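## Task

Lot numbers are marked on the shelf edge directly beneath each shelf spot, and several spots may carry the same number. Bring one cardboard box from a lot 451 spot and one from a lot 434 spot onto the desk, each resting fully on it with nothing overhanging its edge. All other cardboard boxes must stay on the shelf they started on. If no spot has a given lot, that lot is skipped. The robot must not tip over or finish leaning.

## Robot and tools

Robot: a simulated Hello Robot Stretch 3 with one arm. It has a two-wheeled base (0.33 m long, 0.34 m wide, rounded back) that pivots about a point midway between the drive wheels, 0.05 m behind the front edge. A lift rides up a mast, and a telescoping arm reaches out to the robot's RIGHT side, so to shift the gripper forward or back you drive the base. The base cannot slide sideways. With arm retracted and wrist folded, turning sweeps a 0.28 m radius; an unfolded level wrist reaches past that.

Frames: the base frame sits on the floor between the drive wheels, x forward, y left, z up, metres. The odometry frame is the base frame at the start of the scene. hand_pose is reported in the base frame at the fingertip contact point; with wrist joints at zero its x axis is up, y points back along the arm toward the mast, z toward the rear.

Tool move: one action per call. The action is either "base" and/or "joints" (plus optional "speeds", "pace", "contact_limits"), or "servos": "reboot" alone. Motions in one action begin together. "base" holds a single key: translate_m is a relative drive in metres from the current position, forward positive, -3 to 3; rotate_rad is a relative turn in radians, left positive, -6.4 to 6.4. "joints" is one dictionary keyed by joint name, each value an absolute target: lift_m 0 to 1.1 m; arm_m 0 to 0.52 m extension; wrist_yaw_rad -1.345 to 4.42 (0 along the arm, positive toward the front); wrist_pitch_rad -1.57 to 0.451 (0 level, negative tips the fingers down); wrist_roll_rad -2.911 to 2.918 (0 fingers side by side); gripper_m -0.089 to 0.179 (larger is more open; fingertip gap is about 0.007 m less than the value when nearly shut, 0.025 m less when fully open); head_pan_rad -3.953 to 1.73 (0 ahead, positive left, -1.57 faces the arm); head_tilt_rad -1.53 to 0.419 (negative looks down). "pace" is "default" or "max"; "speeds" sets per-motion top speeds (same key names) up to the max values: translate 0.30 m/s, rotate 1.90 rad/s, lift 0.15 m/s, arm 0.40 m/s. The base is slowed to 0.10 m/s and 0.63 rad/s unless lift_m < 0.30, arm_m < 0.03 and wrist_yaw_rad > 2.54 all hold. "contact_limits" keyed by arm_m, translate_m, rotate_rad (motor_effort percent 1 to 100) or lift_m ({"down": n, "up": n}, 1 to 100), given only alongside that motion's own command; below about 12 the lift may halt in free air. Base moves have no contact stop unless one is set. "cameras" picks head_camera, nav_camera, wrist_camera or all. "blocking" true (default) returns when everything has settled; false returns within about half a second while motion continues, and a later move overrides only the targets it names. Unknown keys make a call invalid; out-of-range values get it refused, and a refusal or an uncommanded stop cancels the remaining move, wait and finished_scene calls of that reply. A move with no action just reports state and images, including the scene number.

Other tools: wait (seconds 0 to 10, optional cameras) lets time pass and returns early once running moves settle. stop brakes all your running motions; braked ones report "stopped" and may still press. zoom_image takes camera and region [x0, y0, x1, y1] in pixels of that camera's latest picture, at most 504 by 504. finished_scene takes scene, the current scene's number; it ends the scene irreversibly and must be the last call of the reply.

Results: "move" is "done" or the worst status. base_status/joint_status: done, moving, off_target (resting short, may still push), contact_stop (that joint goes slack until recommanded), time_out, torque_fault (a wrist or head servo shut off; send servos reboot). on_its_own lists uncommanded behaviour; "held at" is a target, not a reading. motor_effort is percent, positive toward larger values, bracket shows the last action's peak. lidar_m: 12 ranges in 30-degree sectors from straight ahead, counter-clockwise, at 0.17 m height; "-" means nothing seen or too close. wrist_depth_mm and head_depth_mm: 7x7 grids of median depth in mm. base_odometry counts wheel turns; prefer turned_by_imu when it disagrees with turned_by_wheels by over 0.15 rad. base_tilt in degrees shows leaning. head_camera images arrive rotated (turn clockwise to view upright), nav_camera the opposite way.

Handling: to grasp, command gripper_m below the box width; to release, at least 0.05 above it or fully open. Readings don't confirm a hold. Before folding the wrist (yaw to 3.0) or unfolding it, put lift between 0.32 and 0.95, pitch -0.4, roll near 0; with yaw below -0.4 keep pitch at or under -0.5. Avoid pushing the arm into rigid things with the gripper above roughly 0.45 m, and avoid driving while the gripper is snagged, or the robot can tip; if tilt appears, back the gripper off. Use low lift down limits when lowering onto surfaces. Don't drop boxes, release them while moving, slam, or strike fixed objects; falls or toppling fail the scene. Loose objects may occasionally get nudged.

Each tool is called after ">>>" as name(argument=value, ...) on one line, values as JSON.

## Session

>>> move(joints={"head_pan_rad": 0, "head_tilt_rad": -0.3}, cameras=["nav_camera","head_camera"])

>>> move(joints={"head_pan_rad": -1.57}, cameras=["nav_camera","head_camera"])

>>> move(joints={"head_pan_rad": -3.0}, cameras=["nav_camera","head_camera"])

>>> move(joints={"head_pan_rad": 1.4}, cameras=["nav_camera","head_camera"])

Scene clock: 0.80 s.
move: done
base_odometry: x=+0.000 y=+0.000 heading=+0.000
turned_by_wheels: +0.000
turned_by_imu: +0.000
base_tilt: forward=-0.3 right=-1.2
lidar_m: 0.72 0.72 0.85 1.53 2.66 1.26 1.01 1.11 1.81 1.63 1.40 0.83
head_depth_mm: 675 710 750 797 843 901 964 / 657 691 726 769 815 870 929 / 643 670 706 745 786 838 892 / 623 652 687 728 768 824 867 / 605 633 665 700 737 783 830 / 590 617 647 681 715 756 803 / 577 602 630 660 694 735 776
base_status: not commanded
joint_positions: lift_m=+0.374 arm_m=+0.001 wrist_yaw_rad=+3.009 wrist_pitch_rad=-0.462 wrist_roll_rad=+0.000 gripper_m=+0.037 head_pan_rad=+0.000 head_tilt_rad=-0.301
joint_status: all done
measured_speeds: all 0
motor_effort: left_wheel=-0.2(0.7) right_wheel=+0.0(1.1) lift_m=+23.4(23.8) arm_m=-4.6(5.1) wrist_yaw_rad=+0.7(1.1) wrist_pitch_rad=+2.0(2.0) wrist_roll_rad=+0.2(0.2) gripper_m=+0.2(0.8) head_pan_rad=+0.3(2.1) head_tilt_rad=-3.0(8.6)
hand_pose: x=+0.0076 y=+0.0712 z=+0.3774 quat_wxyz=(+0.207, +0.697, +0.116, +0.676) (m; base frame)
wrist_depth_mm: - 138 - - - 865 - / - 150 - - - 976 - / - 167 912 - - 932 - / 834 771 203 812 805 808 769 / 707 681 212 661 655 677 660 / 606 598 126 569 129 578 579 / 529 543 289 352 504 517 511
pictures: head_camera (sideways), nav_camera (sideways)
camera_calibration:
head_camera: T_world_to_cam=[[-0.245991, -0.0462423, -0.968168, 1.27703], [0.0407541, 0.997485, -0.0579973, 0.0749237], [0.968415, -0.0537237, -0.243488, 0.26659], [0, 0, 0, 1]] pos_world=[0.0529153, -0.00135998, 1.30564]
nav_camera: T_world_to_cam=[[0.271389, 0.0170523, 0.962319, -1.21112], [0.0143481, -0.999804, 0.0136702, 0.0322464], [0.962363, 0.0100975, -0.27158, 0.300837], [0, 0, 0, 1]] pos_world=[0.0387067, 0.0498547, 1.24674]

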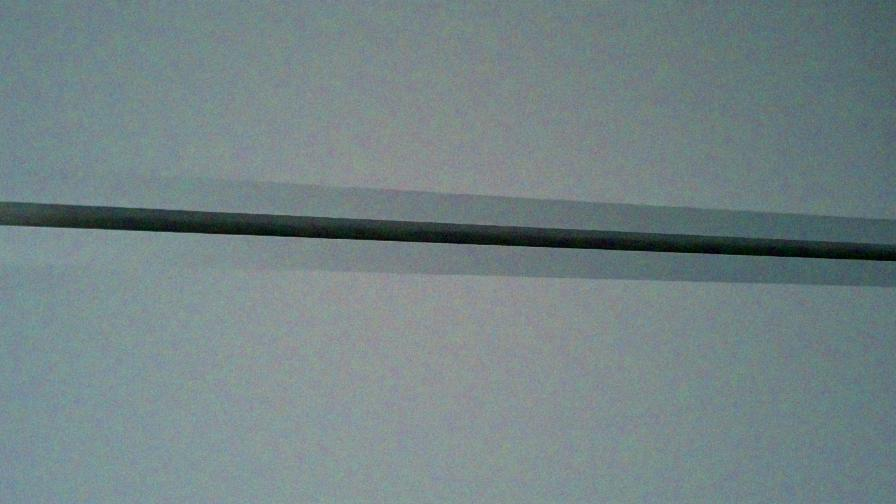

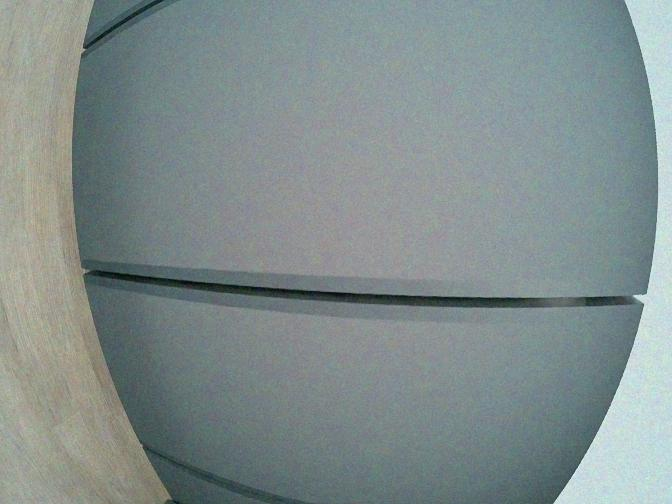

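Scene clock: 2.03 s.
move: done
base_odometry: x=+0.000 y=+0.000 heading=+0.000
turned_by_wheels: +0.000
turned_by_imu: +0.000
base_tilt: forward=-0.4 right=-1.2
lidar_m: 0.72 0.73 0.85 1.53 2.66 1.26 1.01 1.11 1.81 1.63 1.39 0.83
head_depth_mm: 1822 1800 1887 2336 2434 2042 1561 / 1918 2020 2092 2084 2111 2016 1560 / 1825 2009 2120 2238 2309 1968 1545 / 1713 1944 2049 2154 2121 1911 1538 / 1591 1861 1968 1941 1824 1823 1527 / 1508 1734 1905 1992 1928 1836 1524 / 1634 1782 1865 1967 1922 1855 1513
base_status: not commanded
joint_positions: lift_m=+0.374 arm_m=+0.001 wrist_yaw_rad=+3.009 wrist_pitch_rad=-0.462 wrist_roll_rad=+0.000 gripper_m=+0.037 head_pan_rad=-1.607 head_tilt_rad=-0.301
joint_status: all done
measured_speeds: all 0
motor_effort: left_wheel=-0.3(1.0) right_wheel=+0.0(1.2) lift_m=+23.1(24.0) arm_m=-6.2(6.5) wrist_yaw_rad=-0.8(2.1) wrist_pitch_rad=+1.9(2.1) wrist_roll_rad=+0.1(0.3) gripper_m=+0.4(0.8) head_pan_rad=+3.5(6.1) head_tilt_rad=-2.2(3.7)
hand_pose: x=+0.0076 y=+0.0712 z=+0.3774 quat_wxyz=(+0.207, +0.697, +0.116, +0.676) (m; base frame)
wrist_depth_mm: - 139 - - - 871 - / - 150 - - - 980 - / - 168 930 - - 934 - / 819 777 203 820 820 802 767 / 696 674 211 669 662 677 665 / 597 596 126 570 128 573 585 / 525 537 288 353 501 513 510
pictures: head_camera (sideways), nav_camera (sideways)
camera_calibration:
head_camera: T_world_to_cam=[[-0.0373147, 0.247493, -0.968171, 1.27576], [0.995363, -0.076755, -0.0579835, 0.0690662], [-0.0886625, -0.965845, -0.243481, 0.273037], [0, 0, 0, 1]] pos_world=[0.00306699, -0.0467299, 1.30564]
nav_camera: T_world_to_cam=[[0.00724162, -0.271814, 0.962323, -1.20952], [-0.99967, 0.0217514, 0.0136665, 0.0384423], [-0.0246466, -0.962104, -0.271566, 0.306805], [0, 0, 0, 1]] pos_world=[0.0547502, -0.034422, 1.24674]

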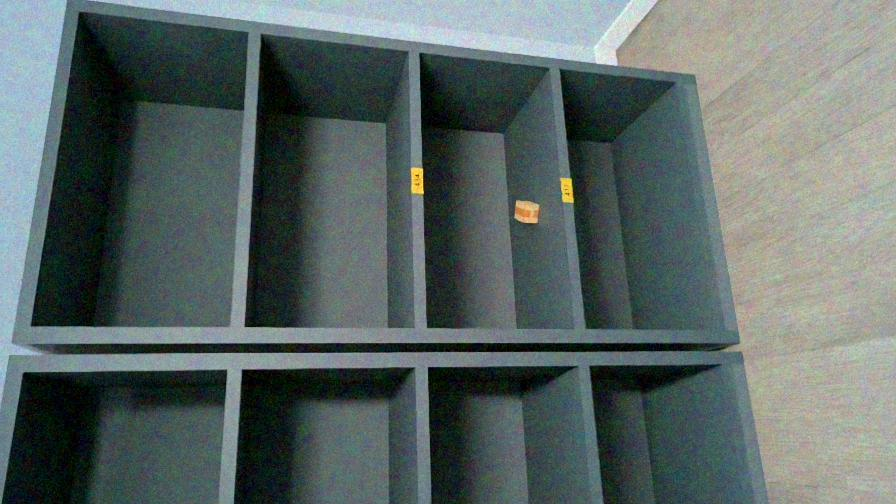

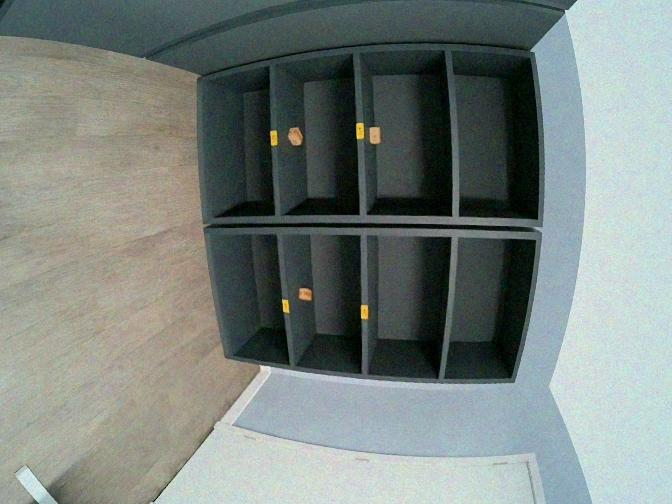

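Scene clock: 4.27 s.
move: done
base_odometry: x=+0.000 y=+0.000 heading=+0.000
turned_by_wheels: +0.000
turned_by_imu: +0.000
base_tilt: forward=-0.4 right=-1.2
lidar_m: 0.72 0.73 0.85 1.53 2.66 1.26 1.01 1.11 1.82 1.63 1.39 0.83
head_depth_mm: 1419 1486 1551 1635 1348 1018 1531 / 1397 1459 1551 1618 1340 1008 1501 / 1383 1438 1521 1597 1325 1007 1502 / 1358 1438 1494 1571 1307 950 1537 / 1338 1400 1472 1553 1308 944 1474 / 1335 1382 1457 1529 1483 941 1521 / 1313 1369 1442 1516 1596 1681 1526
base_status: not commanded
joint_positions: lift_m=+0.374 arm_m=+0.001 wrist_yaw_rad=+3.009 wrist_pitch_rad=-0.462 wrist_roll_rad=+0.000 gripper_m=+0.037 head_pan_rad=-3.008 head_tilt_rad=-0.301
joint_status: all done
measured_speeds: translate_m=+0.000 rotate_rad=+0.000 lift_m=+0.000 arm_m=+0.000 wrist_yaw_rad=+0.000 wrist_pitch_rad=+0.000 wrist_roll_rad=+0.000 head_pan_rad=+0.024 head_tilt_rad=+0.000
motor_effort: left_wheel=-0.3(0.8) right_wheel=+0.2(1.1) lift_m=+23.3(24.2) arm_m=-10.0(10.1) wrist_yaw_rad=+0.7(1.5) wrist_pitch_rad=+2.0(2.0) wrist_roll_rad=+0.0(0.3) gripper_m=+0.8(0.9) head_pan_rad=+3.1(5.4) head_tilt_rad=-0.2(2.5)
hand_pose: x=+0.0076 y=+0.0712 z=+0.3774 quat_wxyz=(+0.207, +0.697, +0.116, +0.676) (m; base frame)
wrist_depth_mm: - 139 - - - 861 - / - 151 - - - 968 - / - 167 940 - - 953 - / 843 766 203 813 809 798 763 / 699 670 212 668 662 674 664 / 605 595 126 577 129 581 578 / 532 531 290 357 505 513 511
pictures: head_camera (sideways), nav_camera (sideways)
camera_calibration:
head_camera: T_world_to_cam=[[0.237636, 0.078559, -0.968172, 1.2741], [0.0923479, -0.994037, -0.057991, 0.074584], [-0.966954, -0.0756279, -0.243474, 0.278319], [0, 0, 0, 1]] pos_world=[-0.0405389, -0.00490432, 1.30564]
nav_camera: T_world_to_cam=[[-0.266705, -0.0530144, 0.962319, -1.20783], [-0.147241, 0.989006, 0.013677, 0.0333111], [-0.952464, -0.138045, -0.271579, 0.312532], [0, 0, 0, 1]] pos_world=[-0.0195547, -0.0538339, 1.24674]

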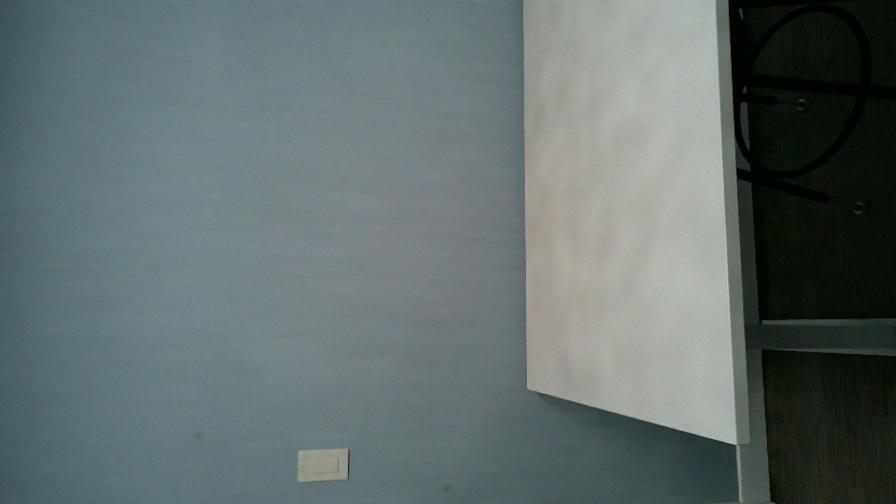

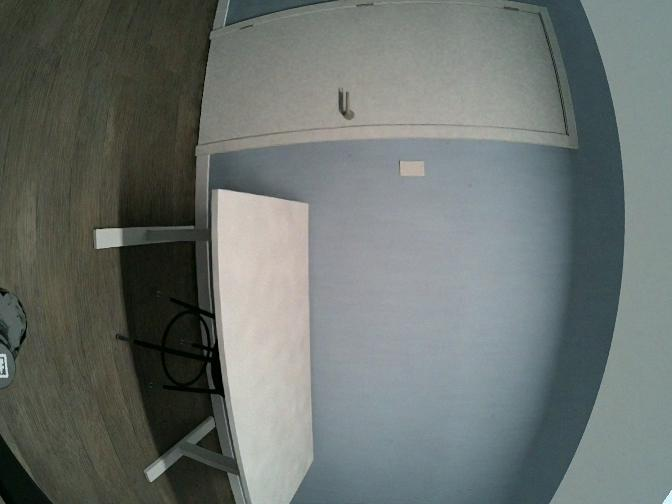

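Scene clock: 7.67 s.
move: done
base_odometry: x=+0.000 y=+0.000 heading=+0.000
turned_by_wheels: +0.000
turned_by_imu: +0.000
base_tilt: forward=-0.2 right=-1.2
lidar_m: 0.72 0.72 0.85 1.53 2.66 1.26 1.01 1.11 1.81 1.63 1.39 0.83
head_depth_mm: 925 942 959 979 995 1022 1044 / 1075 1093 1120 1148 1176 1200 1229 / 1281 1313 1349 1385 1422 1472 1443 / 2457 2567 1705 1745 1809 1850 1539 / 2420 2519 2641 2790 2809 1978 1525 / 2308 2404 2512 2633 2657 1978 1526 / 2209 2307 2385 2536 2588 1963 1510
base_status: not commanded
joint_positions: lift_m=+0.374 arm_m=+0.001 wrist_yaw_rad=+3.009 wrist_pitch_rad=-0.462 wrist_roll_rad=+0.000 gripper_m=+0.037 head_pan_rad=+1.408 head_tilt_rad=-0.301
joint_status: all done
measured_speeds: translate_m=+0.000 rotate_rad=+0.000 lift_m=+0.000 arm_m=+0.000 wrist_yaw_rad=+0.000 wrist_pitch_rad=+0.000 wrist_roll_rad=+0.000 head_pan_rad=-0.024 head_tilt_rad=+0.000
motor_effort: left_wheel=-0.5(0.8) right_wheel=+0.5(1.1) lift_m=+24.0(24.5) arm_m=-13.4(13.4) wrist_yaw_rad=+0.0(1.6) wrist_pitch_rad=+1.9(2.1) wrist_roll_rad=+0.0(0.3) gripper_m=+0.6(1.1) head_pan_rad=-3.2(7.5) head_tilt_rad=+2.8(3.4)
hand_pose: x=+0.0076 y=+0.0712 z=+0.3774 quat_wxyz=(+0.207, +0.697, +0.116, +0.676) (m; base frame)
wrist_depth_mm: - 138 - - - 855 - / - 151 - - - 994 - / - 167 923 - - 937 - / 841 766 203 809 811 804 767 / 691 671 212 660 658 677 674 / 602 592 126 578 129 574 580 / 529 540 287 351 508 509 509
pictures: head_camera (sideways), nav_camera (sideways)
camera_calibration:
head_camera: T_world_to_cam=[[0.00579955, -0.25022, -0.968172, 1.27552], [-0.977723, 0.20173, -0.0579931, 0.0810846], [0.20982, 0.94694, -0.243476, 0.271131], [0, 0, 0, 1]] pos_world=[0.0149921, 0.04606, 1.30564]
nav_camera: T_world_to_cam=[[0.0271091, 0.270548, 0.962325, -1.20964], [0.988944, -0.147658, 0.0136536, 0.0263655], [0.145789, 0.951315, -0.27156, 0.305777], [0, 0, 0, 1]] pos_world=[-0.0378607, 0.0402682, 1.24674]

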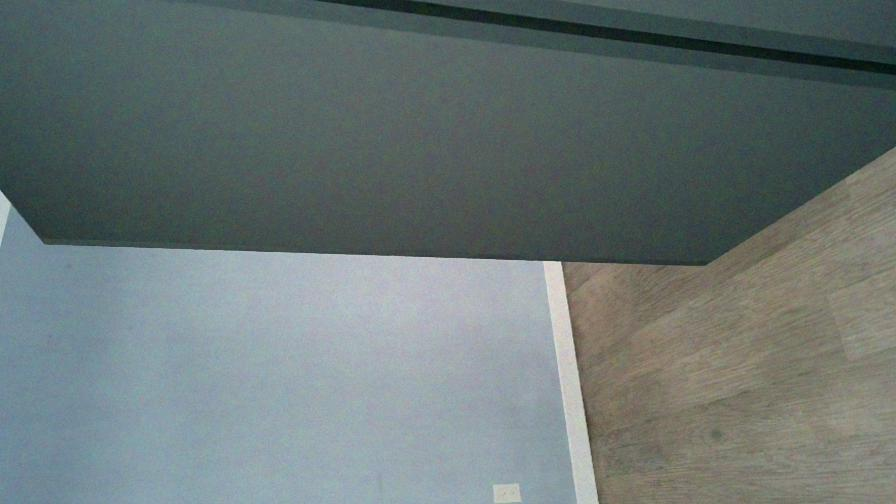

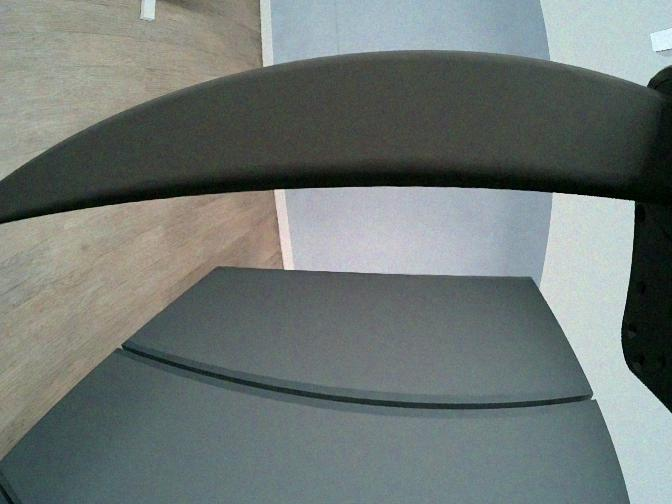

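>>> move(joints={"head_pan_rad": -1.3, "head_tilt_rad": -0.4}, cameras=["head_camera"])

>>> zoom_image(camera="head_camera", region=[330, 0, 630, 240])

>>> zoom_image(camera="head_camera", region=[330, 240, 630, 504])

Scene clock: 16.83 s.
move: done
base_odometry: x=+0.000 y=+0.000 heading=+0.000
turned_by_wheels: +0.000
turned_by_imu: +0.000
base_tilt: forward=-0.3 right=-1.2
lidar_m: 0.72 0.73 0.85 1.53 2.66 1.26 1.01 1.11 1.82 1.63 1.39 0.83
head_depth_mm: 1722 1808 1935 2065 2197 1806 1437 / 1512 1821 1918 2089 2173 1799 1420 / 1715 1785 1629 1729 1848 1780 1409 / 1750 1865 1951 2082 2145 1775 1409 / 1753 1858 1958 2070 2130 1754 1402 / 1740 1856 1957 2067 2220 1753 1400 / 1726 1707 1703 1837 1912 1736 1390
base_status: not commanded
joint_positions: lift_m=+0.374 arm_m=+0.001 wrist_yaw_rad=+3.009 wrist_pitch_rad=-0.462 wrist_roll_rad=+0.000 gripper_m=+0.037 head_pan_rad=-1.308 head_tilt_rad=-0.400
joint_status: all done
measured_speeds: translate_m=+0.000 rotate_rad=+0.000 lift_m=+0.000 arm_m=+0.000 wrist_yaw_rad=+0.000 wrist_pitch_rad=+0.000 wrist_roll_rad=+0.000 head_pan_rad=+0.024 head_tilt_rad=+0.000
motor_effort: left_wheel=-0.4(0.8) right_wheel=+0.0(1.4) lift_m=+24.7(25.2) arm_m=-12.5(13.4) wrist_yaw_rad=+0.4(1.5) wrist_pitch_rad=+1.8(2.0) wrist_roll_rad=-0.2(0.4) gripper_m=+0.1(1.0) head_pan_rad=+3.1(5.4) head_tilt_rad=-4.0(8.1)
hand_pose: x=+0.0076 y=+0.0712 z=+0.3774 quat_wxyz=(+0.207, +0.697, +0.116, +0.676) (m; base frame)
wrist_depth_mm: - 138 - - - 856 - / - 151 - - - 964 - / - 167 921 - - 937 - / 833 762 204 815 808 799 764 / 691 672 212 660 663 681 673 / 600 596 126 575 128 582 577 / 529 539 289 353 502 513 510
pictures: head_camera (sideways)
camera_calibration:
head_camera: T_world_to_cam=[[-0.133086, 0.316436, -0.939232, 1.23863], [0.972286, 0.225477, -0.0618039, 0.0741235], [0.192219, -0.921427, -0.337674, 0.393937], [0, 0, 0, 1]] pos_world=[0.017052, -0.0456744, 1.30096]

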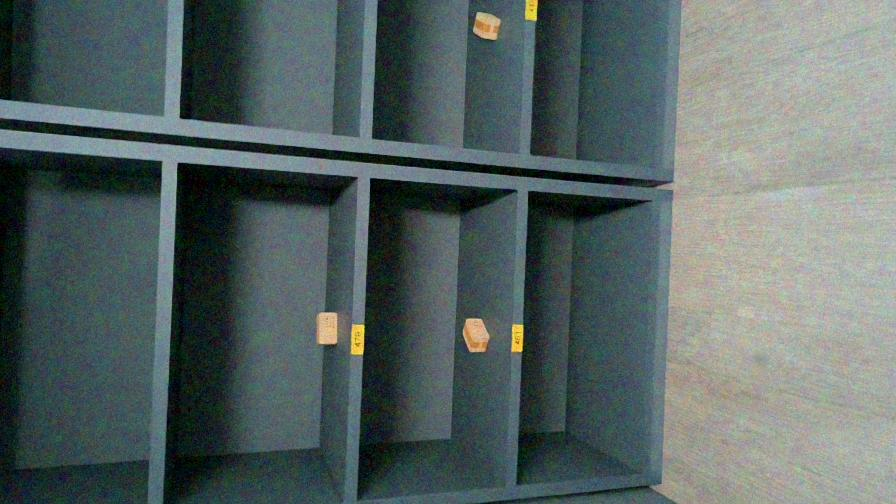

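Scaled by 1.680 from the camera's 896x504 image, which has a finer 1280x720 frame.

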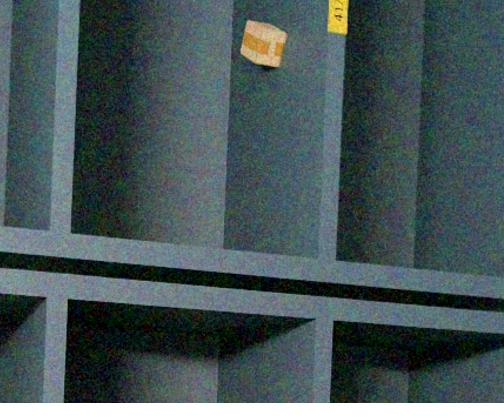

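Scaled by 1.680 from the camera's 896x504 image, which has a finer 1280x720 frame.

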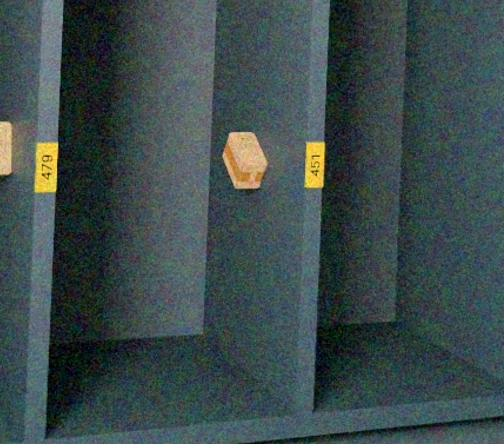

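>>> move(base={"rotate_rad": -1.13}, pace="max")

>>> move(base={"translate_m": 1.09}, joints={"lift_m": 0.52}, pace="max")

>>> move(base={"rotate_rad": 1.375}, joints={"head_pan_rad": -1.57}, pace="max")

>>> move(joints={"wrist_yaw_rad": 0, "wrist_pitch_rad": -0.26, "gripper_m": 0.17}, pace="max", cameras=["wrist_camera","head_camera"])

Scene clock: 88.13 s.
move: done
base_odometry: x=+0.000 y=+0.000 heading=-1.130
turned_by_wheels: -1.130
turned_by_imu: -1.110
base_tilt: forward=-0.4 right=-1.2
lidar_m: 1.58 0.86 0.73 0.73 0.82 1.35 2.66 1.26 1.01 1.11 1.74 1.63
head_depth_mm: 1291 1351 1428 1497 1120 922 1308 / 1336 1415 1506 1601 1700 1720 1417 / 1397 1473 1561 1669 1791 1788 1407 / 1472 1545 1667 1768 1910 1771 1410 / 1550 1636 1772 1882 2034 1765 1400 / 1623 1747 1878 2022 2153 1749 1401 / 1753 1879 2041 2221 2282 1738 1390
base_status: done
joint_positions: lift_m=+0.374 arm_m=+0.001 wrist_yaw_rad=+3.009 wrist_pitch_rad=-0.462 wrist_roll_rad=+0.000 gripper_m=+0.037 head_pan_rad=-1.300 head_tilt_rad=-0.400
joint_status: not commanded
measured_speeds: all 0
motor_effort: left_wheel=+8.1(12.0) right_wheel=-10.6(13.5) lift_m=+25.4(26.0) arm_m=-12.5(13.6) wrist_yaw_rad=-0.5(1.7) wrist_pitch_rad=+1.9(2.0) wrist_roll_rad=-0.1(0.3) gripper_m=+0.1(0.9) head_pan_rad=+2.8(3.9) head_tilt_rad=-3.4(4.5)
hand_pose: x=+0.0076 y=+0.0712 z=+0.3774 quat_wxyz=(+0.207, +0.697, +0.116, +0.676) (m; base frame)
wrist_depth_mm: - 138 - - - - - / - 151 161 - - - - / 967 166 175 - - - - / 843 761 203 810 815 794 792 / 697 682 212 665 662 684 669 / 599 598 126 572 129 582 573 / 526 538 288 353 505 508 506
pictures: none

Scene clock: 100.00 s.
move: done
base_odometry: x=+0.466 y=-0.986 heading=-1.129
turned_by_wheels: +0.000
turned_by_imu: +0.000
base_tilt: forward=-0.3 right=-1.1
lidar_m: 0.92 0.58 0.49 0.49 0.55 0.92 3.69 1.70 1.77 1.46 0.69 0.76
head_depth_mm: 1485 1547 1626 1719 1817 1800 1446 / 1555 1640 1732 1845 1940 1798 1418 / 1264 1680 1787 1906 2085 1775 1408 / 1271 1347 1427 1533 1594 1680 1402 / 1336 1420 1505 1594 1421 1542 1357 / 1278 1369 1454 1065 1410 1083 1316 / 1096 1206 1284 824 1269 829 885
base_status: done
joint_positions: lift_m=+0.520 arm_m=+0.001 wrist_yaw_rad=+3.009 wrist_pitch_rad=-0.463 wrist_roll_rad=+0.000 gripper_m=+0.037 head_pan_rad=-1.300 head_tilt_rad=-0.400
joint_status: all done
measured_speeds: all 0
motor_effort: left_wheel=+7.7(13.1) right_wheel=+0.2(10.9) lift_m=+30.3(34.1) arm_m=-8.3(13.3) wrist_yaw_rad=-0.7(2.1) wrist_pitch_rad=+2.1(2.2) wrist_roll_rad=-0.1(0.4) gripper_m=+0.4(1.1) head_pan_rad=+2.3(3.9) head_tilt_rad=-0.1(3.9)
hand_pose: x=+0.0076 y=+0.0711 z=+0.5227 quat_wxyz=(+0.208, +0.697, +0.117, +0.676) (m; base frame)
wrist_depth_mm: - 139 - - - 467 455 / - 151 161 - 535 - - / - 166 176 - 583 - - / - 185 192 - 657 - - / 865 845 210 150 156 - - / 769 772 126 737 128 722 722 / 679 689 286 668 650 660 653
pictures: none

Scene clock: 103.13 s.
move: done
base_odometry: x=+0.466 y=-0.986 heading=+0.245
turned_by_wheels: +1.375
turned_by_imu: +1.354
base_tilt: forward=-0.4 right=-1.2
lidar_m: 0.49 0.51 0.70 1.99 1.88 1.69 1.77 1.42 0.70 1.01 0.69 0.51
head_depth_mm: 490 892 961 959 676 1036 848 / 499 893 955 944 665 1071 843 / 508 899 957 930 660 1059 841 / 459 894 956 800 654 1049 833 / 468 894 956 903 650 1047 830 / 478 896 956 896 642 1040 828 / 489 893 952 885 639 1035 821
base_status: done
joint_positions: lift_m=+0.520 arm_m=+0.001 wrist_yaw_rad=+3.009 wrist_pitch_rad=-0.463 wrist_roll_rad=+0.000 gripper_m=+0.037 head_pan_rad=-1.572 head_tilt_rad=-0.400
joint_status: all done
measured_speeds: all 0
motor_effort: left_wheel=-8.1(13.0) right_wheel=+8.8(13.2) lift_m=+30.4(31.0) arm_m=-12.5(13.3) wrist_yaw_rad=-0.8(1.3) wrist_pitch_rad=+2.1(2.2) wrist_roll_rad=+0.1(0.3) gripper_m=+0.0(0.9) head_pan_rad=+0.7(4.0) head_tilt_rad=+0.2(1.1)
hand_pose: x=+0.0076 y=+0.0711 z=+0.5227 quat_wxyz=(+0.208, +0.697, +0.117, +0.676) (m; base frame)
wrist_depth_mm: - 139 - - - - - / - 150 - - - - - / - 167 - - - - - / - 990 203 - - - - / 912 854 212 848 838 861 - / 769 771 126 732 129 745 - / 676 691 287 673 649 658 639
pictures: none

Scene clock: 105.00 s.
move: done
base_odometry: x=+0.466 y=-0.986 heading=+0.245
turned_by_wheels: +0.000
turned_by_imu: +0.000
base_tilt: forward=-0.2 right=-1.2
lidar_m: 0.49 0.51 0.70 1.99 1.88 1.69 1.77 1.42 0.70 1.01 0.69 0.51
head_depth_mm: 490 895 955 956 674 1034 849 / 497 897 958 947 667 1061 841 / 508 894 958 932 660 1057 837 / 460 898 957 796 653 1050 833 / 468 892 958 908 649 1054 828 / 479 893 958 900 641 1037 828 / 491 894 956 883 638 1034 822
base_status: not commanded
joint_positions: lift_m=+0.520 arm_m=+0.001 wrist_yaw_rad=+0.003 wrist_pitch_rad=-0.282 wrist_roll_rad=+0.000 gripper_m=+0.170 head_pan_rad=-1.572 head_tilt_rad=-0.400
joint_status: all done
measured_speeds: all 0
motor_effort: left_wheel=-7.8(8.3) right_wheel=+8.0(8.9) lift_m=+29.8(31.0) arm_m=-11.8(13.2) wrist_yaw_rad=-5.0(9.6) wrist_pitch_rad=+3.6(6.6) wrist_roll_rad=-0.3(0.3) gripper_m=+0.7(82.8) head_pan_rad=+3.0(3.9) head_tilt_rad=+0.5(1.4)
hand_pose: x=-0.0207 y=-0.3850 z=+0.5644 quat_wxyz=(+0.701, +0.101, -0.700, -0.098) (m; base frame)
wrist_depth_mm: - 702 - - - - - / - - - 487 - - - / - - - - - - - / - - - - - 331 326 / - 144 - - - 139 - / - 124 - - - - - / - - - - - - 106
pictures: head_camera (sideways), wrist_camera
camera_calibration:
head_camera: T_world_to_cam=[[-0.0458792, 0.340594, -0.93909, 1.23783], [0.997436, -0.036072, -0.0618125, 0.0739905], [-0.0549279, -0.939518, -0.338066, 0.395932], [0, 0, 0, 1]] pos_world=[0.00473769, -0.0469441, 1.30086]
wrist_camera: T_world_to_cam=[[-0.998864, -0.0431625, -0.020181, -0.0192482], [-0.00220223, 0.464917, -0.885352, 0.71109], [0.0475965, -0.884302, -0.464484, 0.0888555], [0, 0, 0, 1]] pos_world=[-0.0218896, -0.252853, 0.670448]

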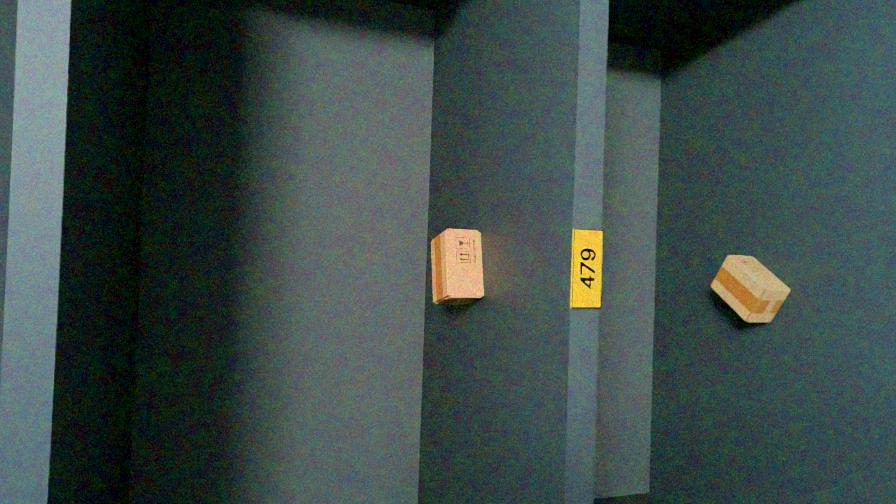

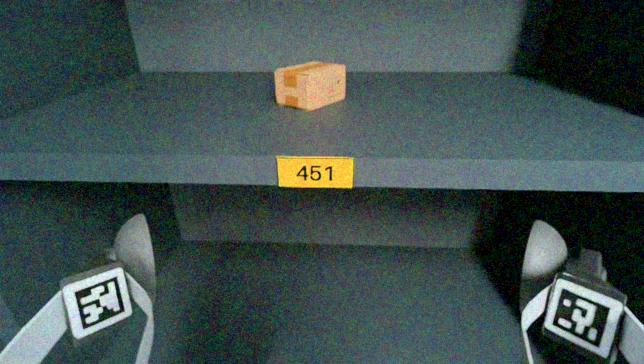

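>>> move(base={"rotate_rad": 0.425}, pace="max")

>>> move(base={"translate_m": -0.497}, joints={"lift_m": 0.51}, pace="max")

>>> move(base={"rotate_rad": 0.225}, joints={"arm_m": 0.2}, cameras=["wrist_camera"])

Scene clock: 159.40 s.
move: done
base_odometry: x=+0.466 y=-0.986 heading=+0.670
turned_by_wheels: +0.425
turned_by_imu: +0.417
base_tilt: forward=-0.4 right=-1.2
lidar_m: 0.50 0.64 1.43 1.88 1.91 1.77 1.46 0.70 1.01 0.71 0.53 0.49
head_depth_mm: 490 864 912 934 604 1061 846 / 499 902 954 946 661 1067 842 / 510 944 1003 933 698 1057 839 / 594 896 980 922 1064 1055 836 / 609 730 783 795 858 960 883 / 561 617 658 704 765 828 902 / 577 611 647 678 717 759 805
base_status: done
joint_positions: lift_m=+0.520 arm_m=+0.001 wrist_yaw_rad=+0.003 wrist_pitch_rad=-0.282 wrist_roll_rad=+0.000 gripper_m=+0.170 head_pan_rad=-1.570 head_tilt_rad=-0.400
joint_status: not commanded
measured_speeds: all 0
motor_effort: left_wheel=-7.9(12.6) right_wheel=+8.1(12.4) lift_m=+29.8(30.7) arm_m=-9.7(10.5) wrist_yaw_rad=-3.0(4.0) wrist_pitch_rad=+3.5(3.7) wrist_roll_rad=+0.1(0.3) gripper_m=+0.4(1.0) head_pan_rad=+3.7(4.0) head_tilt_rad=+2.1(2.1)
hand_pose: x=-0.0209 y=-0.3850 z=+0.5644 quat_wxyz=(+0.701, +0.100, -0.700, -0.099) (m; base frame)
wrist_depth_mm: 345 410 - - - - - / 351 428 - - - 424 412 / 363 430 - - - - - / 370 435 - - - 325 303 / 375 146 - - - - - / 123 124 - - - - - / 116 - - - - - 106
pictures: none

Scene clock: 165.33 s.
move: done
base_odometry: x=+0.076 y=-1.294 heading=+0.670
turned_by_wheels: +0.000
turned_by_imu: +0.000
base_tilt: forward=-0.2 right=-1.3
lidar_m: 0.96 1.23 2.73 1.52 1.42 1.31 0.97 0.86 0.36 0.82 0.94 0.94
head_depth_mm: 436 682 721 746 340 361 404 / 442 712 752 796 598 437 419 / 450 747 793 827 591 433 837 / 458 778 833 858 587 449 835 / 466 818 874 900 583 483 830 / 476 862 926 755 576 935 830 / 487 913 976 886 573 996 824
base_status: done
joint_positions: lift_m=+0.510 arm_m=+0.001 wrist_yaw_rad=+0.006 wrist_pitch_rad=-0.281 wrist_roll_rad=+0.000 gripper_m=+0.170 head_pan_rad=-1.570 head_tilt_rad=-0.400
joint_status: all done
measured_speeds: all 0
motor_effort: left_wheel=-8.2(12.9) right_wheel=-5.2(11.2) lift_m=+30.0(31.8) arm_m=-11.2(11.8) wrist_yaw_rad=-6.2(6.3) wrist_pitch_rad=+3.4(3.5) wrist_roll_rad=-0.3(0.3) gripper_m=+1.1(1.6) head_pan_rad=+2.6(3.8) head_tilt_rad=+3.2(3.8)
hand_pose: x=-0.0201 y=-0.3851 z=+0.5546 quat_wxyz=(+0.701, +0.101, -0.699, -0.097) (m; base frame)
wrist_depth_mm: - 767 - - - - 226 / - 432 448 - - - 196 / - - - - - - 188 / 293 276 274 272 270 268 168 / - 232 219 212 211 210 145 / - 124 210 186 171 160 119 / - - - - 163 147 108
pictures: none

Scene clock: 168.03 s.
move: done
base_odometry: x=+0.076 y=-1.294 heading=+0.894
turned_by_wheels: +0.225
turned_by_imu: +0.221
base_tilt: forward=-0.3 right=-1.1
lidar_m: 1.02 1.55 1.84 1.53 1.34 0.96 0.97 0.36 0.36 0.87 0.94 0.94
head_depth_mm: 437 722 758 791 603 440 800 / 443 773 815 843 597 438 838 / 451 831 879 895 590 470 839 / 459 896 950 780 586 945 837 / 468 975 1045 905 582 1010 830 / 478 1005 1069 900 641 1044 831 / 488 907 954 888 1021 1034 879
base_status: done
joint_positions: lift_m=+0.510 arm_m=+0.200 wrist_yaw_rad=+0.003 wrist_pitch_rad=-0.281 wrist_roll_rad=+0.000 gripper_m=+0.170 head_pan_rad=-1.570 head_tilt_rad=-0.400
joint_status: all done
measured_speeds: all 0
motor_effort: left_wheel=-8.3(12.1) right_wheel=+9.2(11.8) lift_m=+29.6(30.6) arm_m=+12.9(15.4) wrist_yaw_rad=-4.4(7.0) wrist_pitch_rad=+3.4(3.5) wrist_roll_rad=+0.0(0.4) gripper_m=+1.0(1.6) head_pan_rad=+2.4(3.7) head_tilt_rad=+3.9(4.3)
hand_pose: x=-0.0208 y=-0.5845 z=+0.5546 quat_wxyz=(+0.701, +0.100, -0.700, -0.098) (m; base frame)
wrist_depth_mm: - - 655 - - - 324 / - - 637 - - - 330 / - - 270 280 - - 333 / 274 274 272 270 269 266 265 / 213 212 211 210 209 200 207 / 117 141 173 172 171 165 170 / 138 142 146 142 145 145 106
pictures: wrist_camera
camera_calibration:
wrist_camera: T_world_to_cam=[[-0.998884, -0.0427331, -0.0201316, -0.0279971], [-0.00200207, 0.464093, -0.885784, 0.794992], [0.0471952, -0.884755, -0.46366, -0.0929141], [0, 0, 0, 1]] pos_world=[-0.0219891, -0.452352, 0.660547]

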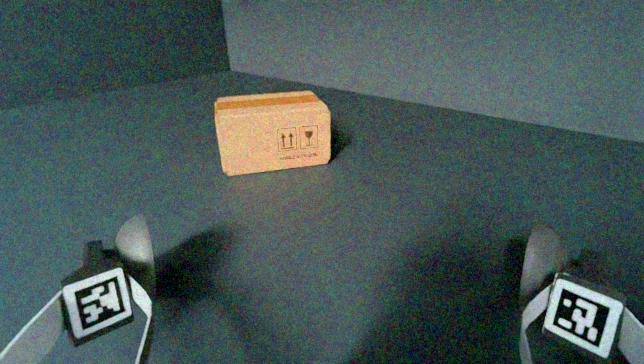

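>>> move(base={"translate_m": 0.057}, joints={"lift_m": 0.522})

>>> move(joints={"arm_m": 0.36}, contact_limits={"arm_m": 30}, cameras=["wrist_camera"])

Scene clock: 181.17 s.
move: done
base_odometry: x=+0.112 y=-1.250 heading=+0.894
turned_by_wheels: +0.000
turned_by_imu: +0.000
base_tilt: forward=-0.2 right=-1.2
lidar_m: 0.97 1.48 2.61 1.52 1.38 1.03 1.02 0.40 0.39 0.91 0.91 0.89
head_depth_mm: 437 752 792 822 601 440 847 / 445 806 851 871 596 473 844 / 453 867 919 926 593 951 836 / 461 933 995 915 585 1015 832 / 468 1008 1076 906 612 1047 829 / 481 949 1011 896 681 1040 853 / 560 860 904 881 998 1018 1113
base_status: done
joint_positions: lift_m=+0.522 arm_m=+0.200 wrist_yaw_rad=+0.003 wrist_pitch_rad=-0.281 wrist_roll_rad=+0.000 gripper_m=+0.170 head_pan_rad=-1.570 head_tilt_rad=-0.400
joint_status: all done
measured_speeds: all 0
motor_effort: left_wheel=+4.6(7.0) right_wheel=+6.9(12.9) lift_m=+28.1(32.4) arm_m=+6.8(9.1) wrist_yaw_rad=-2.9(4.4) wrist_pitch_rad=+3.3(3.5) wrist_roll_rad=+0.0(0.3) gripper_m=+0.8(0.9) head_pan_rad=+1.7(2.6) head_tilt_rad=+4.6(5.5)
hand_pose: x=-0.0209 y=-0.5845 z=+0.5666 quat_wxyz=(+0.701, +0.100, -0.700, -0.098) (m; base frame)
wrist_depth_mm: - - 654 - - - 334 / - - - - - - - / - - - 283 285 - - / 297 298 297 280 291 292 290 / 243 232 230 230 229 227 227 / - 141 189 188 187 180 185 / - 155 160 159 158 158 106
pictures: none

Scene clock: 183.60 s.
move: done
base_odometry: x=+0.112 y=-1.250 heading=+0.894
turned_by_wheels: +0.000
turned_by_imu: +0.000
base_tilt: forward=-0.3 right=-1.1
lidar_m: 0.97 1.48 2.61 1.52 1.38 1.03 1.02 0.40 0.39 0.91 0.90 0.89
head_depth_mm: 437 753 794 821 602 440 845 / 444 807 847 873 596 472 841 / 450 866 917 925 590 954 638 / 458 937 994 916 586 1018 644 / 468 1010 1077 907 614 1046 822 / 481 948 1009 896 682 1037 853 / 561 857 903 886 994 1019 1111
base_status: not commanded
joint_positions: lift_m=+0.522 arm_m=+0.360 wrist_yaw_rad=+0.003 wrist_pitch_rad=-0.281 wrist_roll_rad=+0.000 gripper_m=+0.170 head_pan_rad=-1.570 head_tilt_rad=-0.400
joint_status: all done
measured_speeds: all 0
motor_effort: left_wheel=+4.4(5.2) right_wheel=+7.7(8.1) lift_m=+23.1(28.4) arm_m=+13.3(15.2) wrist_yaw_rad=-2.3(4.3) wrist_pitch_rad=+3.3(3.5) wrist_roll_rad=-0.1(0.3) gripper_m=+0.6(1.0) head_pan_rad=+1.4(2.6) head_tilt_rad=+5.1(5.7)
contact_limits: arm_m 30 (drawing in: default 31, maximum 55; extending or still: default 40, maximum 69)
hand_pose: x=-0.0209 y=-0.7445 z=+0.5666 quat_wxyz=(+0.701, +0.100, -0.700, -0.098) (m; base frame)
wrist_depth_mm: - - 512 - 332 292 259 / - - 541 - - 307 269 / - - - - - 320 279 / 298 295 294 293 290 291 276 / 231 231 159 145 144 226 224 / 123 141 128 128 141 179 185 / 116 154 150 139 153 157 106
pictures: wrist_camera
camera_calibration:
wrist_camera: T_world_to_cam=[[-0.998884, -0.0426893, -0.0202215, -0.0345014], [-0.00189808, 0.464018, -0.885824, 0.879813], [0.0471983, -0.884796, -0.463581, -0.228901], [0, 0, 0, 1]] pos_world=[-0.0219892, -0.612252, 0.672547]

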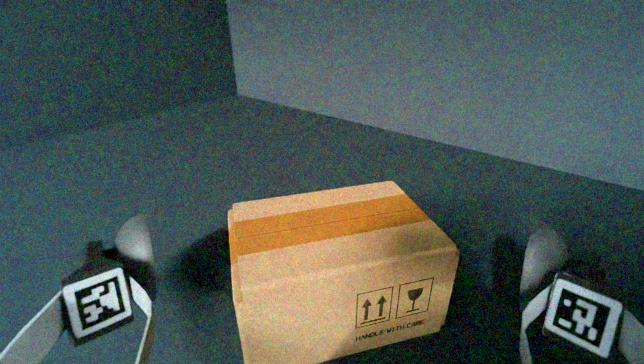

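>>> move(joints={"gripper_m": 0.035})

>>> move(joints={"lift_m": 0.57}, cameras=["wrist_camera"])

>>> move(joints={"arm_m": 0.0, "head_tilt_rad": -0.2, "head_pan_rad": -2.6}, cameras=["wrist_camera","nav_camera"])

Scene clock: 191.97 s.
move: done
base_odometry: x=+0.112 y=-1.250 heading=+0.894
turned_by_wheels: +0.000
turned_by_imu: +0.000
base_tilt: forward=-0.2 right=-1.3
lidar_m: 0.97 1.48 2.60 1.52 1.39 1.03 1.02 0.40 0.39 0.91 0.90 0.89
head_depth_mm: 437 756 790 822 604 441 847 / 444 804 851 869 598 472 846 / 452 863 918 925 592 950 637 / 459 931 994 912 586 1015 643 / 470 1008 1074 907 614 1045 828 / 481 943 1010 899 682 1039 850 / 559 857 904 887 1001 1017 1119
base_status: not commanded
joint_positions: lift_m=+0.522 arm_m=+0.360 wrist_yaw_rad=+0.001 wrist_pitch_rad=-0.280 wrist_roll_rad=+0.000 gripper_m=+0.036 head_pan_rad=-1.570 head_tilt_rad=-0.400
joint_status: all done
measured_speeds: all 0
motor_effort: left_wheel=+4.2(5.0) right_wheel=+6.7(8.2) lift_m=+23.4(24.1) arm_m=+12.9(13.4) wrist_yaw_rad=-1.5(4.1) wrist_pitch_rad=+3.2(3.4) wrist_roll_rad=+0.0(0.3) gripper_m=-22.2(93.4) head_pan_rad=+1.6(1.8) head_tilt_rad=+4.0(5.4)
contact_limits: arm_m 30 (drawing in: default 31, maximum 55; extending or still: default 40, maximum 69)
hand_pose: x=-0.0213 y=-0.7446 z=+0.5668 quat_wxyz=(+0.701, +0.099, -0.700, -0.099) (m; base frame)
wrist_depth_mm: - - 511 - 332 294 257 / - - 537 - - 306 267 / - - - - - 322 279 / 298 296 296 296 292 290 275 / 232 232 150 146 145 226 226 / 190 189 129 128 138 179 186 / 165 151 134 139 153 126 157
pictures: none

Scene clock: 193.23 s.
move: done
base_odometry: x=+0.112 y=-1.250 heading=+0.894
turned_by_wheels: +0.000
turned_by_imu: +0.000
base_tilt: forward=-0.4 right=-1.1
lidar_m: 0.97 1.48 2.61 1.52 1.38 1.02 1.02 0.40 0.39 0.91 0.90 0.89
head_depth_mm: 438 757 793 821 602 439 847 / 444 803 847 872 598 473 841 / 452 868 916 923 591 951 587 / 459 933 992 914 584 890 611 / 469 1007 1079 909 613 1050 829 / 480 947 1012 898 682 1035 852 / 560 856 903 886 998 1015 1113
base_status: not commanded
joint_positions: lift_m=+0.570 arm_m=+0.360 wrist_yaw_rad=+0.001 wrist_pitch_rad=-0.283 wrist_roll_rad=+0.000 gripper_m=+0.038 head_pan_rad=-1.570 head_tilt_rad=-0.400
joint_status: all done
measured_speeds: all 0
motor_effort: left_wheel=+4.0(4.9) right_wheel=+7.1(7.6) lift_m=+31.5(34.0) arm_m=+12.7(13.1) wrist_yaw_rad=-3.2(3.2) wrist_pitch_rad=+3.9(4.0) wrist_roll_rad=+0.0(0.3) gripper_m=-9.4(22.5) head_pan_rad=+1.6(2.0) head_tilt_rad=+4.1(5.1)
contact_limits: arm_m 30 (drawing in: default 31, maximum 55; extending or still: default 40, maximum 69)
hand_pose: x=-0.0213 y=-0.7442 z=+0.6139 quat_wxyz=(+0.700, +0.100, -0.700, -0.100) (m; base frame)
wrist_depth_mm: - - 515 - 329 294 258 / - - 546 - - 308 269 / - - - - - 319 279 / - - - 169 177 333 292 / 309 307 150 146 145 303 288 / 255 252 128 128 138 240 247 / 221 202 132 139 199 126 218
pictures: wrist_camera
camera_calibration:
wrist_camera: T_world_to_cam=[[-0.998964, -0.0407511, -0.020274, -0.0325162], [-0.00108336, 0.466589, -0.884473, 0.922737], [0.0455029, -0.883535, -0.46615, -0.204284], [0, 0, 0, 1]] pos_world=[-0.0221873, -0.612356, 0.72025]

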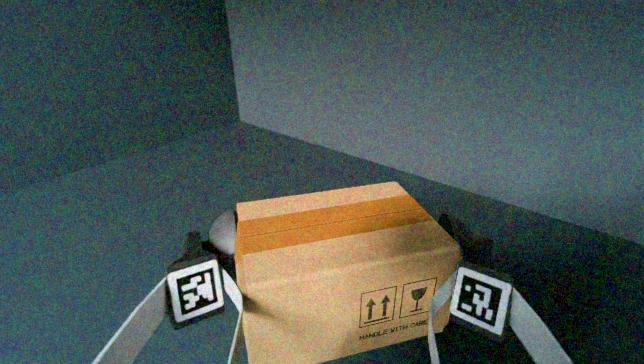

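Scene clock: 197.10 s.
move: done
base_odometry: x=+0.112 y=-1.250 heading=+0.894
turned_by_wheels: +0.000
turned_by_imu: +0.000
base_tilt: forward=-0.4 right=-1.1
lidar_m: 0.97 1.47 2.61 1.52 1.39 1.03 1.02 0.40 0.39 0.91 0.91 0.89
head_depth_mm: 930 469 992 1042 955 594 967 / 884 419 943 980 938 590 932 / 840 423 896 930 926 586 484 / 806 385 852 883 891 583 461 / 762 351 809 839 843 551 425 / 332 342 353 364 375 386 400 / 314 321 331 340 350 360 373
base_status: not commanded
joint_positions: lift_m=+0.570 arm_m=+0.001 wrist_yaw_rad=+0.001 wrist_pitch_rad=-0.284 wrist_roll_rad=+0.000 gripper_m=+0.038 head_pan_rad=-2.600 head_tilt_rad=-0.200
joint_status: all done
measured_speeds: all 0
motor_effort: left_wheel=+4.3(4.6) right_wheel=+7.8(8.1) lift_m=+25.8(32.1) arm_m=-12.0(15.2) wrist_yaw_rad=-0.5(2.7) wrist_pitch_rad=+3.9(4.0) wrist_roll_rad=+0.0(0.4) gripper_m=-9.6(10.2) head_pan_rad=+4.0(5.1) head_tilt_rad=-3.1(7.8)
hand_pose: x=-0.0213 y=-0.3848 z=+0.6139 quat_wxyz=(+0.700, +0.100, -0.700, -0.100) (m; base frame)
wrist_depth_mm: - - - - - - - / - - - - - - - / - - - - - - - / - - - 168 - - - / - - 150 145 145 305 292 / - - 129 129 138 242 250 / - 781 130 139 152 126 212
pictures: nav_camera (sideways), wrist_camera
camera_calibration:
nav_camera: T_world_to_cam=[[-0.138822, -0.103364, 0.984908, -1.23822], [-0.526099, 0.850289, 0.0150827, 0.0337816], [-0.839016, -0.516066, -0.172418, 0.182735], [0, 0, 0, 1]] pos_world=[-0.000801814, -0.0624079, 1.25053]
wrist_camera: T_world_to_cam=[[-0.998964, -0.0407511, -0.020274, -0.0178703], [-0.00108336, 0.466589, -0.884473, 0.755045], [0.0455029, -0.883535, -0.46615, 0.113258], [0, 0, 0, 1]] pos_world=[-0.0221873, -0.252956, 0.72025]

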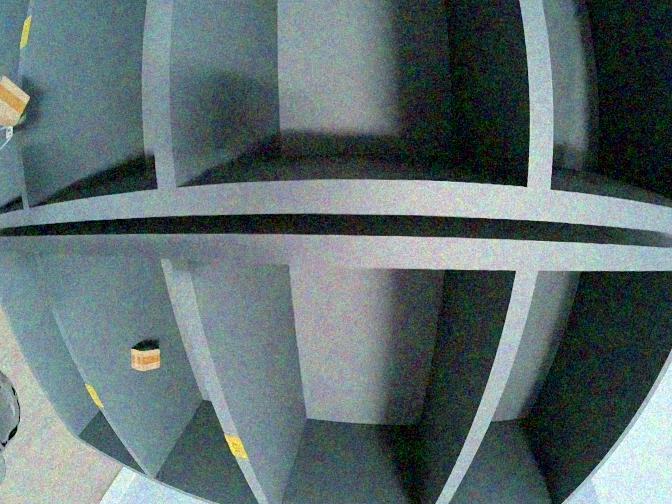

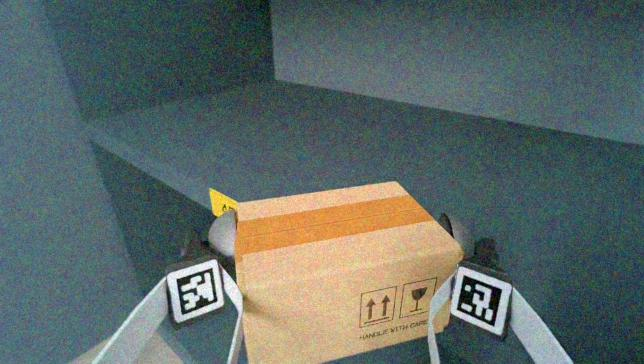

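>>> move(base={"translate_m": 0.15}, joints={"lift_m": 0.75}, speeds={"translate_m": 0.2, "lift_m": 0.15})

>>> move(base={"rotate_rad": -2.015}, joints={"head_pan_rad": -3.0, "head_tilt_rad": -0.4}, speeds={"rotate_rad": 0.8})

>>> move(base={"translate_m": -0.9}, joints={"head_pan_rad": -1.9, "head_tilt_rad": -0.45}, speeds={"translate_m": 0.22}, cameras=["head_camera","nav_camera"])

Scene clock: 234.97 s.
move: done
base_odometry: x=+0.205 y=-1.133 heading=+0.894
turned_by_wheels: +0.000
turned_by_imu: -0.001
base_tilt: forward=-0.4 right=-1.3
lidar_m: 0.84 1.28 3.76 1.54 1.51 1.49 1.16 0.50 0.93 0.90 0.78 0.78
head_depth_mm: 1034 1043 1092 1149 948 706 1008 / 983 994 1046 1092 936 661 1041 / 940 562 993 1031 929 619 1036 / 455 467 479 494 514 528 546 / 430 442 458 472 485 500 515 / 588 449 631 649 673 549 630 / 794 453 833 858 863 572 910
base_status: done
joint_positions: lift_m=+0.750 arm_m=+0.001 wrist_yaw_rad=+0.001 wrist_pitch_rad=-0.284 wrist_roll_rad=+0.000 gripper_m=+0.038 head_pan_rad=-2.600 head_tilt_rad=-0.200
joint_status: all done
measured_speeds: all 0
motor_effort: left_wheel=+5.0(10.3) right_wheel=+5.2(10.1) lift_m=+32.0(34.3) arm_m=-5.8(9.6) wrist_yaw_rad=-1.0(3.0) wrist_pitch_rad=+4.0(4.1) wrist_roll_rad=-0.1(0.3) gripper_m=-9.4(10.0) head_pan_rad=+3.4(3.8) head_tilt_rad=-2.1(3.3)
hand_pose: x=-0.0213 y=-0.3848 z=+0.7938 quat_wxyz=(+0.700, +0.101, -0.700, -0.100) (m; base frame)
wrist_depth_mm: - - - 815 - - - / - - - 871 - - - / - - - 943 - - - / - - - 169 177 - - / - - 150 146 145 - - / - - 128 128 137 - - / - - 130 139 151 117 -
pictures: none

Scene clock: 239.27 s.
move: done
base_odometry: x=+0.205 y=-1.133 heading=-1.120
turned_by_wheels: -2.015
turned_by_imu: -1.983
base_tilt: forward=-0.3 right=-1.2
lidar_m: 0.93 0.86 0.78 0.78 0.88 1.47 2.57 1.53 1.49 1.16 1.10 0.49
head_depth_mm: 3105 3250 3442 3595 2487 1823 1424 / 3224 3358 3547 3653 2448 1796 1427 / 3282 3514 3722 3795 2438 1784 1422 / 3355 3567 3818 3468 2419 1784 1405 / 2874 3005 3134 2232 2251 1747 1402 / 2364 2503 2562 1673 2257 1754 1387 / 2013 2096 2196 1643 2129 1671 1383
base_status: done
joint_positions: lift_m=+0.750 arm_m=+0.001 wrist_yaw_rad=+0.001 wrist_pitch_rad=-0.284 wrist_roll_rad=+0.000 gripper_m=+0.038 head_pan_rad=-3.000 head_tilt_rad=-0.400
joint_status: all done
measured_speeds: all 0
motor_effort: left_wheel=+7.7(12.0) right_wheel=-10.1(13.0) lift_m=+26.8(31.9) arm_m=-12.3(13.2) wrist_yaw_rad=-1.2(2.9) wrist_pitch_rad=+4.0(4.1) wrist_roll_rad=+0.0(0.3) gripper_m=-9.6(10.1) head_pan_rad=+3.3(4.9) head_tilt_rad=+4.9(6.3)
hand_pose: x=-0.0213 y=-0.3848 z=+0.7938 quat_wxyz=(+0.700, +0.101, -0.700, -0.100) (m; base frame)
wrist_depth_mm: 905 - - - - - - / - - - - - - - / - - - - - - - / 683 - - - - - - / - 615 150 146 145 - - / - - 129 128 138 - - / - - 129 139 960 126 -
pictures: none

Scene clock: 249.40 s.
move: done
base_odometry: x=-0.186 y=-0.323 heading=-1.120
turned_by_wheels: +0.000
turned_by_imu: +0.000
base_tilt: forward=-0.3 right=-1.3
lidar_m: 1.35 1.15 0.98 0.98 1.11 1.85 2.82 0.96 0.89 1.29 1.46 1.62
head_depth_mm: 1136 1222 1324 1408 1033 771 1358 / 1123 1206 1310 1391 1022 766 1365 / 1106 1193 1283 1360 1017 761 1251 / 1096 1178 1263 1346 1173 1596 1350 / 1087 1163 1257 1356 1482 1587 1343 / 1072 1148 1225 1334 1459 1562 510 / 1043 1112 1199 1296 1414 1539 1339
base_status: done
joint_positions: lift_m=+0.750 arm_m=+0.001 wrist_yaw_rad=+0.001 wrist_pitch_rad=-0.284 wrist_roll_rad=+0.000 gripper_m=+0.038 head_pan_rad=-1.900 head_tilt_rad=-0.450
joint_status: all done
measured_speeds: all 0
motor_effort: left_wheel=-0.6(10.2) right_wheel=-11.0(14.4) lift_m=+24.8(27.1) arm_m=-10.1(13.2) wrist_yaw_rad=-2.0(3.4) wrist_pitch_rad=+3.9(4.1) wrist_roll_rad=-0.2(0.3) gripper_m=-9.6(10.4) head_pan_rad=-3.3(4.4) head_tilt_rad=-4.3(7.1)
hand_pose: x=-0.0213 y=-0.3848 z=+0.7938 quat_wxyz=(+0.700, +0.101, -0.700, -0.100) (m; base frame)
wrist_depth_mm: - - - - - - - / - - - - - - - / - - - - - - - / - - - - - - - / - - 149 146 145 - - / - - 129 129 137 124 - / - - 132 139 947 122 -
pictures: head_camera (sideways), nav_camera (sideways)
camera_calibration:
head_camera: T_world_to_cam=[[0.0812663, 0.381027, -0.920985, 1.21346], [0.933651, -0.352518, -0.0634589, 0.0765854], [-0.348844, -0.854722, -0.384394, 0.457983], [0, 0, 0, 1]] pos_world=[-0.0103528, -0.0439147, 1.29848]
nav_camera: T_world_to_cam=[[-0.116775, -0.394487, 0.911451, -1.14235], [-0.951364, 0.307859, 0.0113563, 0.0412098], [-0.285078, -0.865796, -0.411251, 0.490188], [0, 0, 0, 1]] pos_world=[0.0455496, -0.0389261, 1.24232]

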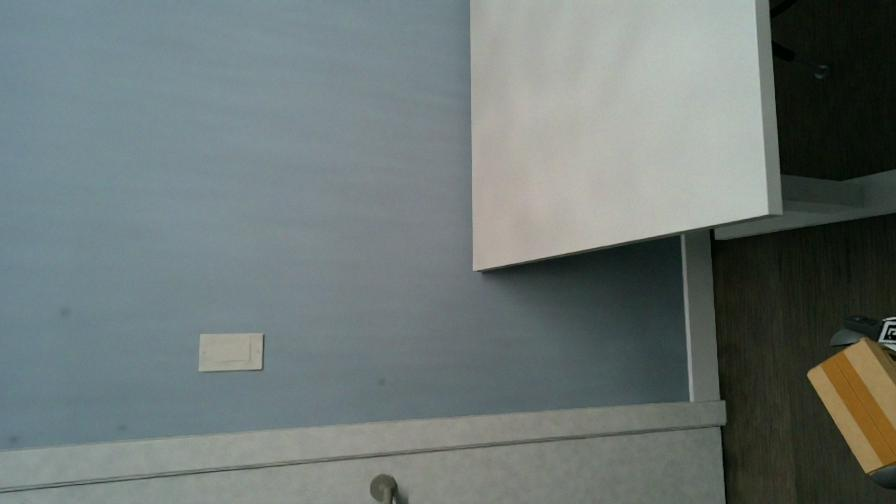

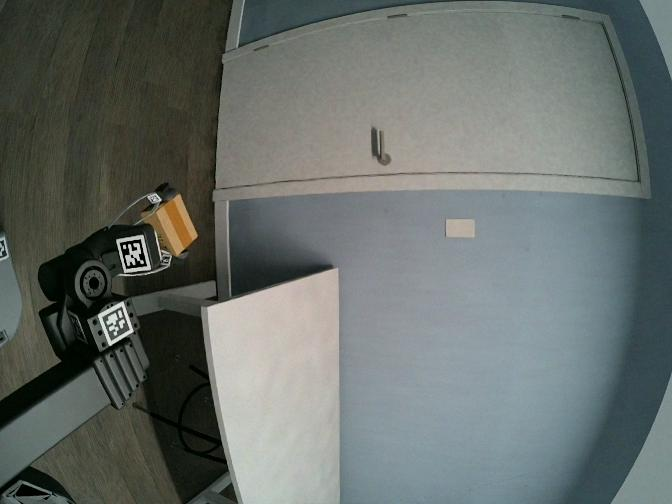

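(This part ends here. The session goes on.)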